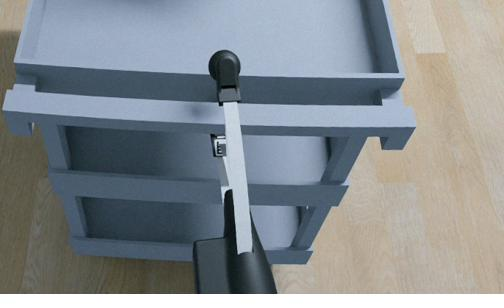

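Request:
{"fn": "move", "kwargs": {"blocking": false, "r2": {"joints":{"gripper_m":-0.03}}, "cameras": []}}

Request:
{"fn": "wait", "kwargs": {"seconds": 3, "cameras": []}}

Request:
{"fn": "move", "kwargs": {"blocking": false, "r2": {"base":{"strafe_m":-0.18},"pace":"slow","contact_limits":{"strafe_m":0.4}}, "cameras": []}}

Request:
{"fn": "wait", "kwargs": {"seconds": 4, "cameras": []}}

Request:
{"fn": "move", "kwargs": {"blocking": false, "r2": {"base":{"rotate_rad":0.13},"pace":"slow","contact_limits":{"rotate_rad":0.4}}, "cameras": []}}

Request:
{"fn": "wait", "kwargs": {"seconds": 3, "cameras": []}}

Request:
{"fn": "move", "kwargs": {"blocking": false, "r2": {"base":{"translate_m":0.5},"pace":"slow","contact_limits":{"translate_m":0.4}}, "cameras": []}}

Request:
{"fn": "wait", "kwargs": {"seconds": 8, "cameras": ["r2_head_camera"]}}

Scene clock: 483.27 s.
move: r2 moving
r1: as last shown
r1.lidar_m: 1.89 3.16 2.08 1.91 1.95 0.25 0.36 4.01 1.38 2.74 2.85 3.59
r1.motor_effort: lift_m=+22(22) arm_m=+4(4) wheel_0=-31(31) wheel_1=+33(33) wheel_2=+9(9)
r1.servo_current: wrist_yaw_rad=59(59) wrist_pitch_rad=33(46) wrist_roll_rad=59(59) gripper_m=46(46)
r1.contact_limits: strafe_m 0.8
r1.wrist_depth_mm: - 167 - 424 270 206 - / 111 168 - 424 271 200 202 / 115 163 224 427 272 201 200 / 143 169 282 430 274 202 - / - - - 402 274 202 202 / - - 187 197 236 202 - / - - 177 351 178 195 -
r2.base_odometry: x=-0.028 y=-0.420 heading=-2.033
r2.turned_by_wheels: +0.000
r2.turned_by_imu: +0.000
r2.base_tilt: forward=-0.7 right=+0.1
r2.lidar_m: 0.40 0.46 2.38 2.29 2.38 1.84 1.76 1.91 2.45 2.42 2.55 0.43
r2.base_status: not commanded
r2.joint_positions: lift_m=+0.684 arm_m=+0.000 wrist_yaw_rad=+0.000 wrist_pitch_rad=+0.003 wrist_roll_rad=+1.569 gripper_m=+0.083
r2.joint_status: gripper_m moving
r2.measured_speeds: all 0
r2.motor_effort: lift_m=+20(20) arm_m=-3(4) wheel_0=+5(5) wheel_1=+3(4) wheel_2=+4(5)
r2.servo_current: wrist_yaw_rad=46(59) wrist_pitch_rad=39(52) wrist_roll_rad=46(52) gripper_m=98(124)
r2.hand_pose: x=+0.4593 y=-0.0875 z=+0.8611 quat_wxyz=(+0.708, +0.706, +0.001, -0.001) (m; r2's base frame)
r2.wrist_depth_mm: - - - 174 231 1661 1182 / - - - 234 235 1499 - / - - 525 180 239 831 - / - - 480 183 243 831 - / - - 525 186 245 866 - / - - 196 189 191 - - / - - - - - 1921 530
pictures: none
No camera images: "cameras" was empty.

Scene clock: 484.80 s.
earlier move: r2 done
r1.base_odometry: x=-1.683 y=+1.405 heading=+2.911
r1.turned_by_wheels: +0.000
r1.turned_by_imu: +0.000
r1.base_tilt: forward=-1.5 right=+1.3
r1.lidar_m: 1.92 3.18 2.07 1.89 1.94 0.25 0.38 4.03 1.40 2.73 2.85 3.59
r1.base_status: not commanded
r1.joint_positions: lift_m=+0.800 arm_m=+0.030 wrist_yaw_rad=+3.088 wrist_pitch_rad=+0.002 wrist_roll_rad=+0.000 gripper_m=-0.030
r1.joint_status: not commanded
r1.measured_speeds: all 0
r1.motor_effort: lift_m=+22(22) arm_m=+4(4) wheel_0=-31(31) wheel_1=+33(33) wheel_2=+9(9)
r1.servo_current: wrist_yaw_rad=46(72) wrist_pitch_rad=52(52) wrist_roll_rad=59(59) gripper_m=39(52)
r1.contact_limits: strafe_m 0.8
r1.hand_pose: x=-0.0824 y=+0.1028 z=+0.9773 quat_wxyz=(+0.027, -0.001, +0.000, +1.000) (m; r1's base frame)
r1.wrist_depth_mm: - 168 - 427 270 206 - / 111 168 - 424 272 199 200 / 115 163 224 427 272 201 201 / 143 168 283 430 272 201 - / - - - 402 274 202 202 / - - 187 198 237 202 - / - - 177 351 177 196 -
r2.base_odometry: x=-0.028 y=-0.420 heading=-2.033
r2.turned_by_wheels: +0.000
r2.turned_by_imu: +0.000
r2.base_tilt: forward=-0.7 right=+0.1
r2.lidar_m: 0.40 0.44 2.36 2.30 2.39 1.83 1.78 1.91 2.47 2.42 2.57 0.43
r2.base_status: not commanded
r2.joint_positions: lift_m=+0.684 arm_m=+0.000 wrist_yaw_rad=+0.000 wrist_pitch_rad=+0.003 wrist_roll_rad=+1.569 gripper_m=-0.029
r2.joint_status: all done
r2.measured_speeds: all 0
r2.motor_effort: lift_m=+20(20) arm_m=-4(4) wheel_0=+4(5) wheel_1=+3(4) wheel_2=+4(5)
r2.servo_current: wrist_yaw_rad=46(59) wrist_pitch_rad=39(52) wrist_roll_rad=52(59) gripper_m=111(299)
r2.hand_pose: x=+0.4593 y=-0.0875 z=+0.8611 quat_wxyz=(+0.708, +0.706, +0.001, -0.001) (m; r2's base frame)
r2.wrist_depth_mm: - - - 160 218 1708 1160 / - - - 163 221 788 - / - - 508 166 224 - - / - 488 469 226 229 - - / - - 530 173 233 842 - / - - 185 175 179 - - / - - - - 241 1537 -
wait: 1.53 of 3 s (r2 has come to rest)
pictures: none
No camera images: "cameras" was empty.

Scene clock: 485.30 s.
move: r2 moving
r1: as last shown
r1.base_tilt: forward=-1.6 right=+1.2
r1.lidar_m: 1.90 3.16 2.09 1.91 1.95 0.25 0.39 4.03 1.38 2.73 2.83 3.57
r1.servo_current: wrist_yaw_rad=39(59) wrist_pitch_rad=52(52) wrist_roll_rad=52(59) gripper_m=46(52)
r1.contact_limits: strafe_m 0.8
r1.wrist_depth_mm: - 167 - 418 268 206 - / 111 167 - 427 271 200 201 / 115 163 224 427 272 200 202 / 143 168 281 430 273 201 - / - - - 397 274 202 202 / - - 187 198 237 201 - / - - 177 349 177 196 -
r2.base_odometry: x=-0.041 y=-0.414 heading=-2.033
r2.turned_by_wheels: +0.000
r2.turned_by_imu: +0.001
r2.base_tilt: forward=-0.7 right=+0.1
r2.lidar_m: 0.41 0.42 2.36 2.29 2.37 1.84 1.79 1.88 2.48 2.38 2.57 0.42
r2.base_status: strafe_m moving
r2.joint_positions: lift_m=+0.684 arm_m=+0.000 wrist_yaw_rad=+0.003 wrist_pitch_rad=+0.003 wrist_roll_rad=+1.569 gripper_m=-0.029
r2.joint_status: not commanded
r2.measured_speeds: translate_m=+0.000 strafe_m=-0.055 rotate_rad=+0.000 lift_m=+0.000 arm_m=+0.000 wrist_yaw_rad=+0.012 wrist_pitch_rad=+0.000 wrist_roll_rad=+0.000
r2.motor_effort: lift_m=+19(20) arm_m=-3(4) wheel_0=+10(10) wheel_1=-6(8) wheel_2=+0(3)
r2.servo_current: wrist_yaw_rad=39(59) wrist_pitch_rad=39(52) wrist_roll_rad=52(52) gripper_m=111(111)
r2.contact_limits: strafe_m 0.4
r2.hand_pose: x=+0.4595 y=-0.0867 z=+0.8611 quat_wxyz=(+0.708, +0.706, +0.002, +0.000) (m; r2's base frame)
r2.wrist_depth_mm: - - - 156 213 1537 1160 / - - - 158 216 759 - / - - 504 162 220 - - / - 488 462 165 225 - - / - - 525 168 229 - - / - - 185 171 179 - - / - - - - 237 1618 -
pictures: none
No camera images: "cameras" was empty.

Scene clock: 487.73 s.
earlier move: r2 done
r1.base_odometry: x=-1.683 y=+1.405 heading=+2.911
r1.turned_by_wheels: +0.000
r1.turned_by_imu: +0.000
r1.base_tilt: forward=-1.6 right=+1.3
r1.lidar_m: 1.88 3.17 2.08 1.90 1.92 0.25 0.39 4.02 1.39 2.73 2.84 3.60
r1.base_status: not commanded
r1.joint_positions: lift_m=+0.800 arm_m=+0.030 wrist_yaw_rad=+3.088 wrist_pitch_rad=+0.002 wrist_roll_rad=+0.000 gripper_m=-0.030
r1.joint_status: not commanded
r1.measured_speeds: all 0
r1.motor_effort: lift_m=+22(22) arm_m=+4(4) wheel_0=-32(32) wheel_1=+33(34) wheel_2=+9(9)
r1.servo_current: wrist_yaw_rad=52(72) wrist_pitch_rad=46(52) wrist_roll_rad=52(65) gripper_m=52(52)
r1.contact_limits: strafe_m 0.8
r1.hand_pose: x=-0.0824 y=+0.1028 z=+0.9773 quat_wxyz=(+0.027, -0.001, +0.000, +1.000) (m; r1's base frame)
r1.wrist_depth_mm: - 167 - 421 270 206 - / 111 168 - 424 272 200 201 / 115 163 224 430 273 200 201 / 143 168 283 427 274 202 - / - - - 399 274 202 202 / - - 187 198 236 202 - / - - 177 351 177 196 -
r2.base_odometry: x=-0.189 y=-0.340 heading=-2.033
r2.turned_by_wheels: +0.000
r2.turned_by_imu: +0.000
r2.base_tilt: forward=-0.7 right=+0.1
r2.lidar_m: 0.35 0.36 2.51 2.48 2.40 1.82 1.79 1.91 2.30 2.22 2.39 0.44
r2.base_status: done
r2.joint_positions: lift_m=+0.684 arm_m=+0.000 wrist_yaw_rad=+0.003 wrist_pitch_rad=+0.003 wrist_roll_rad=+1.569 gripper_m=-0.029
r2.joint_status: not commanded
r2.measured_speeds: all 0
r2.motor_effort: lift_m=+19(20) arm_m=+4(4) wheel_0=+6(15) wheel_1=-4(8) wheel_2=+0(3)
r2.servo_current: wrist_yaw_rad=46(59) wrist_pitch_rad=39(52) wrist_roll_rad=52(59) gripper_m=98(111)
r2.contact_limits: strafe_m 0.4
r2.hand_pose: x=+0.4595 y=-0.0866 z=+0.8611 quat_wxyz=(+0.708, +0.706, +0.002, +0.000) (m; r2's base frame)
r2.wrist_depth_mm: - - - 191 257 264 264 / - - - 186 250 1708 1182 / - - - 182 243 1661 - / - - 569 179 238 842 - / - 469 462 173 233 820 - / - - 186 169 179 - - / - - 521 - 224 - -
wait: 2.43 of 4 s (r2 has come to rest)
pictures: none
No camera images: "cameras" was empty.

Scene clock: 488.23 s.
move: r2 moving
r1: as last shown
r1.lidar_m: 1.90 3.13 2.07 1.91 1.95 0.25 0.40 4.01 1.39 2.73 2.85 3.56
r1.motor_effort: lift_m=+22(22) arm_m=+4(4) wheel_0=-31(31) wheel_1=+33(33) wheel_2=+9(9)
r1.servo_current: wrist_yaw_rad=65(65) wrist_pitch_rad=33(52) wrist_roll_rad=65(65) gripper_m=46(52)
r1.contact_limits: strafe_m 0.8
r1.wrist_depth_mm: - 167 - 421 268 206 - / 111 168 - 424 271 200 201 / 115 163 224 430 272 202 202 / 143 168 282 427 272 201 - / - - - 402 273 202 201 / - - 187 198 237 202 - / - - 177 353 177 196 -
r2.base_odometry: x=-0.189 y=-0.340 heading=-1.928
r2.turned_by_wheels: +0.105
r2.turned_by_imu: +0.102
r2.base_tilt: forward=-0.7 right=+0.1
r2.lidar_m: 0.39 0.43 2.46 2.48 2.21 1.80 1.79 2.00 2.24 2.23 2.47 0.44
r2.base_status: rotate_rad moving
r2.joint_positions: lift_m=+0.684 arm_m=+0.000 wrist_yaw_rad=-0.007 wrist_pitch_rad=+0.003 wrist_roll_rad=+1.569 gripper_m=-0.029
r2.joint_status: not commanded
r2.measured_speeds: translate_m=+0.002 strafe_m=+0.000 rotate_rad=+0.250 lift_m=+0.000 arm_m=+0.000 wrist_yaw_rad=+0.040 wrist_pitch_rad=+0.000 wrist_roll_rad=+0.000
r2.motor_effort: lift_m=+20(20) arm_m=+4(4) wheel_0=-6(13) wheel_1=-5(9) wheel_2=-10(15)
r2.servo_current: wrist_yaw_rad=59(59) wrist_pitch_rad=46(46) wrist_roll_rad=46(59) gripper_m=98(98)
r2.contact_limits: rotate_rad 0.4
r2.hand_pose: x=+0.4587 y=-0.0893 z=+0.8611 quat_wxyz=(+0.708, +0.706, -0.001, -0.004) (m; r2's base frame)
r2.wrist_depth_mm: - - - 170 231 1366 1025 / - - - 229 230 1661 580 / - - 627 170 230 809 - / - - 469 170 230 842 - / - - 484 169 229 831 - / - - 186 169 178 809 - / - - 580 - 229 - -
pictures: none
No camera images: "cameras" was empty.

Scene clock: 489.00 s.
earlier move: r2 done
r1.base_odometry: x=-1.683 y=+1.405 heading=+2.911
r1.turned_by_wheels: +0.000
r1.turned_by_imu: +0.000
r1.base_tilt: forward=-1.6 right=+1.3
r1.lidar_m: 1.90 3.15 2.09 1.91 1.95 0.25 0.38 4.03 1.40 2.75 2.84 3.56
r1.base_status: not commanded
r1.joint_positions: lift_m=+0.800 arm_m=+0.030 wrist_yaw_rad=+3.088 wrist_pitch_rad=+0.002 wrist_roll_rad=+0.000 gripper_m=-0.030
r1.joint_status: not commanded
r1.measured_speeds: all 0
r1.motor_effort: lift_m=+22(22) arm_m=+4(4) wheel_0=-31(31) wheel_1=+33(33) wheel_2=+9(9)
r1.servo_current: wrist_yaw_rad=46(72) wrist_pitch_rad=39(52) wrist_roll_rad=39(65) gripper_m=46(52)
r1.contact_limits: strafe_m 0.8
r1.hand_pose: x=-0.0824 y=+0.1028 z=+0.9773 quat_wxyz=(+0.027, -0.001, +0.000, +1.000) (m; r1's base frame)
r1.wrist_depth_mm: - 167 - 424 268 206 - / 111 167 - 427 271 200 202 / 115 163 224 427 273 201 202 / 143 168 282 427 274 202 - / - - - 397 272 202 202 / - - 187 198 236 202 - / - - 177 353 177 196 -
r2.base_odometry: x=-0.189 y=-0.340 heading=-1.904
r2.turned_by_wheels: +0.024
r2.turned_by_imu: +0.024
r2.base_tilt: forward=-0.7 right=+0.1
r2.lidar_m: 0.38 0.42 2.51 2.46 2.17 1.81 1.80 2.03 2.26 2.23 2.52 0.42
r2.base_status: done
r2.joint_positions: lift_m=+0.684 arm_m=+0.000 wrist_yaw_rad=+0.003 wrist_pitch_rad=+0.004 wrist_roll_rad=+1.569 gripper_m=-0.029
r2.joint_status: not commanded
r2.measured_speeds: all 0
r2.motor_effort: lift_m=+19(20) arm_m=+3(4) wheel_0=+0(13) wheel_1=-4(9) wheel_2=-3(15)
r2.servo_current: wrist_yaw_rad=52(59) wrist_pitch_rad=39(52) wrist_roll_rad=46(59) gripper_m=98(98)
r2.contact_limits: rotate_rad 0.4
r2.hand_pose: x=+0.4595 y=-0.0866 z=+0.8610 quat_wxyz=(+0.708, +0.706, +0.002, +0.000) (m; r2's base frame)
r2.wrist_depth_mm: - - - 161 220 1537 1138 / - - - 162 221 1537 - / - - 554 164 224 809 - / - 477 455 166 226 820 - / - - 500 167 229 831 - / - - 186 169 179 - - / - - - - 233 - -
wait: 0.77 of 3 s (r2 has come to rest)
pictures: none
No camera images: "cameras" was empty.

Scene clock: 489.50 s.
move: r2 moving
r1: as last shown
r1.lidar_m: 1.85 3.15 2.08 1.90 1.94 0.25 0.37 4.03 1.39 2.75 2.84 3.58
r1.servo_current: wrist_yaw_rad=65(65) wrist_pitch_rad=39(46) wrist_roll_rad=39(65) gripper_m=39(52)
r1.contact_limits: strafe_m 0.8
r1.wrist_depth_mm: - 167 - 424 268 206 - / 111 168 - 427 272 200 202 / 115 163 224 430 272 201 201 / 143 168 282 430 273 202 - / - - - 399 274 202 202 / - - 187 198 237 202 - / - - 177 351 177 196 -
r2.base_odometry: x=-0.193 y=-0.351 heading=-1.904
r2.turned_by_wheels: +0.000
r2.turned_by_imu: +0.000
r2.base_tilt: forward=-0.7 right=+0.1
r2.lidar_m: 0.38 0.41 2.47 2.48 2.18 1.82 1.80 2.06 2.25 2.23 2.51 0.42
r2.base_status: translate_m moving
r2.joint_positions: lift_m=+0.684 arm_m=+0.000 wrist_yaw_rad=+0.000 wrist_pitch_rad=+0.004 wrist_roll_rad=+1.569 gripper_m=-0.029
r2.joint_status: not commanded
r2.measured_speeds: translate_m=+0.050 strafe_m=+0.000 rotate_rad=+0.000 lift_m=+0.000 arm_m=+0.000 wrist_yaw_rad=-0.012 wrist_pitch_rad=+0.000 wrist_roll_rad=+0.000
r2.motor_effort: lift_m=+20(20) arm_m=+4(4) wheel_0=+3(9) wheel_1=+7(8) wheel_2=-13(14)
r2.servo_current: wrist_yaw_rad=39(59) wrist_pitch_rad=46(46) wrist_roll_rad=52(52) gripper_m=91(98)
r2.contact_limits: translate_m 0.4
r2.hand_pose: x=+0.4592 y=-0.0876 z=+0.8610 quat_wxyz=(+0.708, +0.706, +0.001, -0.001) (m; r2's base frame)
r2.wrist_depth_mm: - - - 163 223 1464 1138 / - - - 164 224 1576 - / - - 569 165 225 831 - / - 484 462 167 227 831 - / - - 496 167 228 842 - / - - 186 168 178 831 - / - - - - 232 - -
pictures: none
No camera images: "cameras" was empty.

Scene clock: 495.27 s.
earlier move: r2 done
r1.base_odometry: x=-1.683 y=+1.405 heading=+2.911
r1.turned_by_wheels: +0.000
r1.turned_by_imu: +0.000
r1.base_tilt: forward=-1.6 right=+1.3
r1.lidar_m: 1.40 3.16 2.07 1.91 1.94 0.25 0.37 4.01 1.39 2.74 2.85 1.58
r1.base_status: not commanded
r1.joint_positions: lift_m=+0.800 arm_m=+0.030 wrist_yaw_rad=+3.088 wrist_pitch_rad=+0.002 wrist_roll_rad=+0.000 gripper_m=-0.030
r1.joint_status: not commanded
r1.measured_speeds: all 0
r1.motor_effort: lift_m=+22(22) arm_m=+4(4) wheel_0=-31(32) wheel_1=+33(33) wheel_2=+9(10)
r1.servo_current: wrist_yaw_rad=39(72) wrist_pitch_rad=46(52) wrist_roll_rad=52(72) gripper_m=46(52)
r1.contact_limits: strafe_m 0.8
r1.hand_pose: x=-0.0824 y=+0.1028 z=+0.9773 quat_wxyz=(+0.027, -0.001, +0.000, +1.000) (m; r1's base frame)
r1.wrist_depth_mm: - 167 - 424 268 206 - / 111 167 - 424 272 200 202 / 115 163 224 427 272 202 201 / 143 169 281 433 272 202 - / - - - 399 274 202 202 / - - 186 198 237 202 - / - - 176 351 177 196 -
r2.base_odometry: x=-0.352 y=-0.812 heading=-1.904
r2.turned_by_wheels: +0.000
r2.turned_by_imu: -0.001
r2.base_tilt: forward=-0.7 right=+0.1
r2.lidar_m: 0.41 0.41 2.43 2.39 2.72 2.28 2.27 2.59 2.33 2.33 2.61 0.42
r2.base_status: done
r2.joint_positions: lift_m=+0.684 arm_m=+0.000 wrist_yaw_rad=-0.002 wrist_pitch_rad=+0.004 wrist_roll_rad=+1.569 gripper_m=-0.029
r2.joint_status: not commanded
r2.measured_speeds: all 0
r2.motor_effort: lift_m=+19(20) arm_m=+3(4) wheel_0=+3(9) wheel_1=+4(8) wheel_2=-7(15)
r2.servo_current: wrist_yaw_rad=39(65) wrist_pitch_rad=39(52) wrist_roll_rad=52(59) gripper_m=91(98)
r2.contact_limits: translate_m 0.4
r2.hand_pose: x=+0.4591 y=-0.0879 z=+0.8610 quat_wxyz=(+0.708, +0.706, +0.001, -0.002) (m; r2's base frame)
r2.wrist_depth_mm: - - - 163 222 1430 1138 / - - - 165 223 1537 - / - - 564 165 225 820 - / - 488 459 167 227 820 - / - - 496 168 229 842 - / - - 186 169 178 820 - / - - - - 232 - -
wait: 5.77 of 8 s (r2 has come to rest)
pictures: r2_head_camera
Images, in order (width x height): r2_head_camera 420x560.

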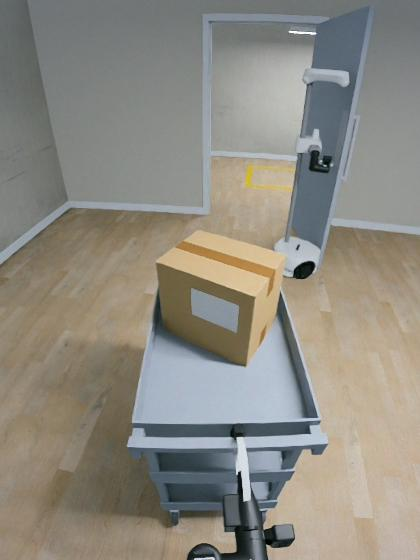

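Request:
{"fn": "move", "kwargs": {"blocking": false, "r2": {"base":{"translate_m":0.65},"pace":"slow","contact_limits":{"translate_m":0.4}}, "cameras": []}}

Request:
{"fn": "wait", "kwargs": {"seconds": 9, "cameras": ["r2_head_camera","r1_head_left_camera"]}}

Scene clock: 502.93 s.
move: r2 moving
r1: as last shown
r1.lidar_m: 1.40 3.15 2.08 1.89 1.94 0.25 0.39 4.03 1.40 2.72 2.83 1.52
r1.motor_effort: lift_m=+22(22) arm_m=+4(4) wheel_0=-31(31) wheel_1=+33(33) wheel_2=+9(9)
r1.servo_current: wrist_yaw_rad=52(78) wrist_pitch_rad=39(46) wrist_roll_rad=46(65) gripper_m=46(52)
r1.contact_limits: strafe_m 0.8
r1.wrist_depth_mm: - 167 - 427 270 206 - / 111 167 - 424 271 200 201 / 115 163 224 427 272 200 202 / 143 168 282 427 273 202 - / - - - 399 273 202 202 / - - 187 198 237 203 - / - - 177 349 177 196 -
r2.base_odometry: x=-0.356 y=-0.824 heading=-1.904
r2.turned_by_wheels: +0.000
r2.turned_by_imu: +0.000
r2.base_tilt: forward=-0.7 right=+0.1
r2.lidar_m: 0.40 0.42 2.42 2.38 2.72 2.29 2.31 2.58 2.36 2.32 2.62 0.42
r2.base_status: translate_m moving
r2.joint_positions: lift_m=+0.684 arm_m=+0.000 wrist_yaw_rad=-0.002 wrist_pitch_rad=+0.004 wrist_roll_rad=+1.569 gripper_m=-0.029
r2.joint_status: not commanded
r2.measured_speeds: translate_m=+0.049 strafe_m=+0.001 rotate_rad=-0.001 lift_m=+0.000 arm_m=+0.000 wrist_yaw_rad=+0.000 wrist_pitch_rad=+0.000 wrist_roll_rad=+0.000
r2.motor_effort: lift_m=+20(20) arm_m=+4(4) wheel_0=+0(7) wheel_1=+5(8) wheel_2=-12(13)
r2.servo_current: wrist_yaw_rad=52(52) wrist_pitch_rad=39(52) wrist_roll_rad=46(59) gripper_m=98(98)
r2.contact_limits: translate_m 0.4
r2.hand_pose: x=+0.4591 y=-0.0879 z=+0.8610 quat_wxyz=(+0.708, +0.706, +0.001, -0.002) (m; r2's base frame)
r2.wrist_depth_mm: - - - 164 223 1430 1160 / - - - 164 224 1576 - / - - 564 165 225 820 - / - 488 462 167 227 831 - / - - 496 168 229 842 - / - - 187 169 179 831 - / - - - - 232 - -
pictures: none
No camera images: "cameras" was empty.

Scene clock: 510.20 s.
earlier move: r2 done
r1.base_odometry: x=-1.683 y=+1.405 heading=+2.911
r1.turned_by_wheels: +0.000
r1.turned_by_imu: +0.000
r1.base_tilt: forward=-1.6 right=+1.3
r1.lidar_m: 1.04 3.18 2.08 1.91 1.93 0.25 0.39 4.02 1.41 2.71 2.85 0.86
r1.base_status: not commanded
r1.joint_positions: lift_m=+0.800 arm_m=+0.030 wrist_yaw_rad=+3.088 wrist_pitch_rad=+0.002 wrist_roll_rad=+0.000 gripper_m=-0.030
r1.joint_status: not commanded
r1.measured_speeds: all 0
r1.motor_effort: lift_m=+22(22) arm_m=+4(4) wheel_0=-31(32) wheel_1=+33(33) wheel_2=+9(10)
r1.servo_current: wrist_yaw_rad=46(78) wrist_pitch_rad=46(52) wrist_roll_rad=33(65) gripper_m=39(52)
r1.contact_limits: strafe_m 0.8
r1.hand_pose: x=-0.0824 y=+0.1028 z=+0.9773 quat_wxyz=(+0.027, -0.001, +0.000, +1.000) (m; r1's base frame)
r1.wrist_depth_mm: - 167 - 418 270 206 - / 111 168 - 427 272 200 201 / 115 163 224 430 273 202 202 / 143 168 281 430 273 202 - / - - - 399 274 202 202 / - - 187 198 239 202 - / - - 177 351 177 195 -
r2.base_odometry: x=-0.564 y=-1.426 heading=-1.904
r2.turned_by_wheels: +0.000
r2.turned_by_imu: +0.000
r2.base_tilt: forward=-0.7 right=+0.1
r2.lidar_m: 0.39 0.42 2.29 2.29 2.55 2.92 2.92 2.96 2.49 2.46 2.79 0.42
r2.base_status: done
r2.joint_positions: lift_m=+0.684 arm_m=+0.000 wrist_yaw_rad=-0.002 wrist_pitch_rad=+0.004 wrist_roll_rad=+1.569 gripper_m=-0.029
r2.joint_status: not commanded
r2.measured_speeds: all 0
r2.motor_effort: lift_m=+20(20) arm_m=+4(4) wheel_0=+3(10) wheel_1=+4(8) wheel_2=-6(13)
r2.servo_current: wrist_yaw_rad=39(59) wrist_pitch_rad=39(52) wrist_roll_rad=46(65) gripper_m=91(98)
r2.contact_limits: translate_m 0.4
r2.hand_pose: x=+0.4591 y=-0.0879 z=+0.8610 quat_wxyz=(+0.708, +0.706, +0.001, -0.002) (m; r2's base frame)
r2.wrist_depth_mm: - - - 163 221 1366 1160 / - - - 163 224 1576 - / - - 564 165 225 820 - / - 480 455 166 226 831 - / - - 500 167 229 842 - / - - 186 169 178 820 - / - - - - 232 - -
wait: 7.27 of 9 s (r2 has come to rest)
pictures: r1_head_left_camera, r2_head_camera
Images, in order (width x height): r1_head_left_camera 420x672, r2_head_camera 420x560.

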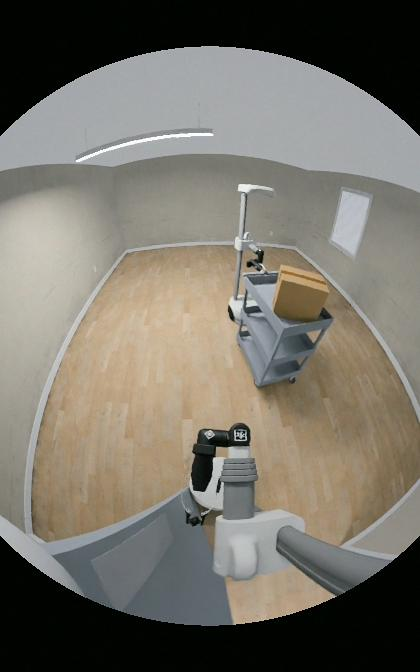

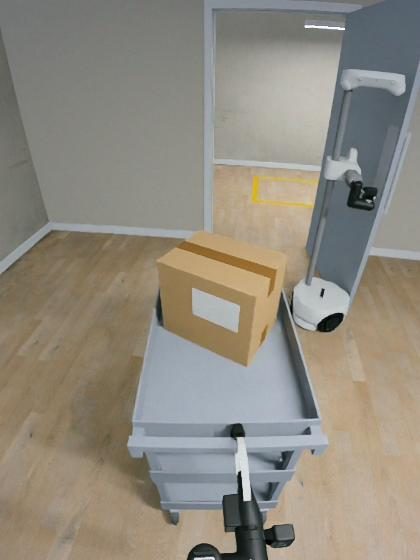

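Request:
{"fn": "move", "kwargs": {"blocking": false, "r2": {"base":{"translate_m":0.42},"pace":"slow","contact_limits":{"translate_m":0.4}}, "cameras": []}}

Request:
{"fn": "wait", "kwargs": {"seconds": 9, "cameras": ["r2_head_camera","r1_head_left_camera"]}}

Scene clock: 517.37 s.
move: r2 moving
r1: as last shown
r1.base_tilt: forward=-1.5 right=+1.3
r1.lidar_m: 1.02 3.15 2.05 1.90 1.92 0.25 0.38 4.01 1.40 2.73 2.84 0.86
r1.motor_effort: lift_m=+22(22) arm_m=+4(4) wheel_0=-30(31) wheel_1=+33(33) wheel_2=+9(9)
r1.servo_current: wrist_yaw_rad=46(59) wrist_pitch_rad=39(52) wrist_roll_rad=39(59) gripper_m=46(52)
r1.contact_limits: strafe_m 0.8
r1.wrist_depth_mm: - 167 - 421 268 206 - / 111 167 - 424 271 200 202 / 115 163 224 427 272 201 202 / 143 168 281 427 273 202 - / - - - 399 273 202 202 / - - 187 197 237 202 - / - - 177 349 177 196 -
r2.base_odometry: x=-0.568 y=-1.438 heading=-1.904
r2.turned_by_wheels: +0.000
r2.turned_by_imu: +0.000
r2.base_tilt: forward=-0.7 right=+0.1
r2.lidar_m: 0.40 0.42 2.30 2.28 2.56 2.95 2.93 2.98 2.47 2.45 2.78 0.43
r2.base_status: translate_m moving
r2.joint_positions: lift_m=+0.684 arm_m=+0.000 wrist_yaw_rad=-0.002 wrist_pitch_rad=+0.004 wrist_roll_rad=+1.569 gripper_m=-0.029
r2.joint_status: not commanded
r2.measured_speeds: translate_m=+0.050 strafe_m=+0.000 rotate_rad=+0.002 lift_m=+0.000 arm_m=+0.000 wrist_yaw_rad=+0.000 wrist_pitch_rad=+0.000 wrist_roll_rad=+0.000
r2.motor_effort: lift_m=+19(20) arm_m=+4(4) wheel_0=+5(8) wheel_1=+7(8) wheel_2=-14(14)
r2.servo_current: wrist_yaw_rad=46(59) wrist_pitch_rad=46(46) wrist_roll_rad=46(59) gripper_m=98(98)
r2.contact_limits: translate_m 0.4
r2.hand_pose: x=+0.4591 y=-0.0879 z=+0.8610 quat_wxyz=(+0.708, +0.706, +0.001, -0.002) (m; r2's base frame)
r2.wrist_depth_mm: - - - 162 221 1366 1138 / - - - 163 223 1499 - / - - 554 164 224 820 - / - 484 459 166 227 831 - / - - 496 168 228 831 - / - - 186 168 178 820 - / - - - - 232 - -
pictures: none
No camera images: "cameras" was empty.

Scene clock: 522.33 s.
earlier move: r2 done
r1.base_odometry: x=-1.683 y=+1.405 heading=+2.911
r1.turned_by_wheels: +0.000
r1.turned_by_imu: +0.000
r1.base_tilt: forward=-1.6 right=+1.3
r1.lidar_m: 1.08 3.16 2.09 1.91 1.95 0.25 0.38 4.03 1.39 2.71 0.60 0.59
r1.base_status: not commanded
r1.joint_positions: lift_m=+0.800 arm_m=+0.030 wrist_yaw_rad=+3.088 wrist_pitch_rad=+0.002 wrist_roll_rad=+0.000 gripper_m=-0.030
r1.joint_status: not commanded
r1.measured_speeds: all 0
r1.motor_effort: lift_m=+22(22) arm_m=+4(4) wheel_0=-31(32) wheel_1=+33(33) wheel_2=+9(10)
r1.servo_current: wrist_yaw_rad=46(72) wrist_pitch_rad=39(52) wrist_roll_rad=46(72) gripper_m=39(52)
r1.contact_limits: strafe_m 0.8
r1.hand_pose: x=-0.0824 y=+0.1028 z=+0.9773 quat_wxyz=(+0.027, -0.001, +0.000, +1.000) (m; r1's base frame)
r1.wrist_depth_mm: - 167 - 424 270 207 - / 111 168 - 424 273 199 202 / 115 163 224 430 271 200 202 / 143 168 282 427 273 202 - / - - - 397 274 201 202 / - - 187 198 237 202 - / - - 176 353 177 196 -
r2.base_odometry: x=-0.701 y=-1.823 heading=-1.903
r2.turned_by_wheels: +0.000
r2.turned_by_imu: +0.000
r2.base_tilt: forward=-0.7 right=+0.1
r2.lidar_m: 0.39 0.41 2.21 2.20 2.47 3.34 3.33 3.08 2.55 2.53 2.86 0.42
r2.base_status: done
r2.joint_positions: lift_m=+0.684 arm_m=+0.000 wrist_yaw_rad=-0.002 wrist_pitch_rad=+0.004 wrist_roll_rad=+1.569 gripper_m=-0.029
r2.joint_status: not commanded
r2.measured_speeds: all 0
r2.motor_effort: lift_m=+19(20) arm_m=+3(4) wheel_0=+3(9) wheel_1=+4(8) wheel_2=-7(14)
r2.servo_current: wrist_yaw_rad=46(59) wrist_pitch_rad=39(52) wrist_roll_rad=39(59) gripper_m=91(98)
r2.contact_limits: translate_m 0.4
r2.hand_pose: x=+0.4591 y=-0.0879 z=+0.8610 quat_wxyz=(+0.708, +0.706, +0.001, -0.002) (m; r2's base frame)
r2.wrist_depth_mm: - - - 163 223 1464 1160 / - - - 163 224 1576 - / - - 564 165 225 831 - / - 480 459 166 226 831 - / - - 496 167 228 831 - / - - 187 169 178 - - / - - - - 233 - -
wait: 4.97 of 9 s (r2 has come to rest)
pictures: r1_head_left_camera, r2_head_camera
Images, in order (width x height): r1_head_left_camera 420x672, r2_head_camera 420x560.

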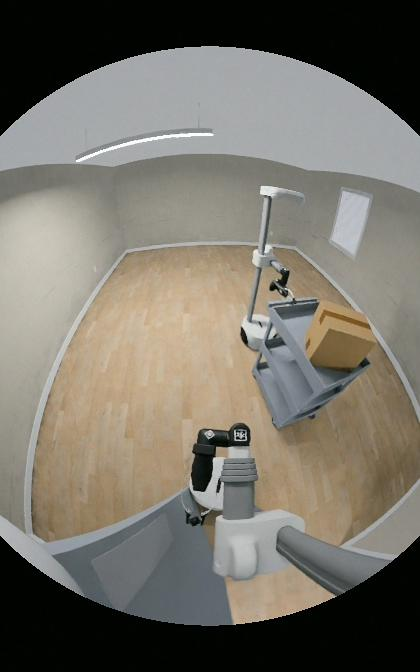

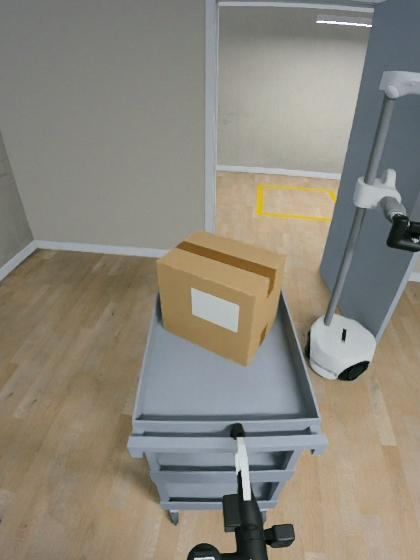

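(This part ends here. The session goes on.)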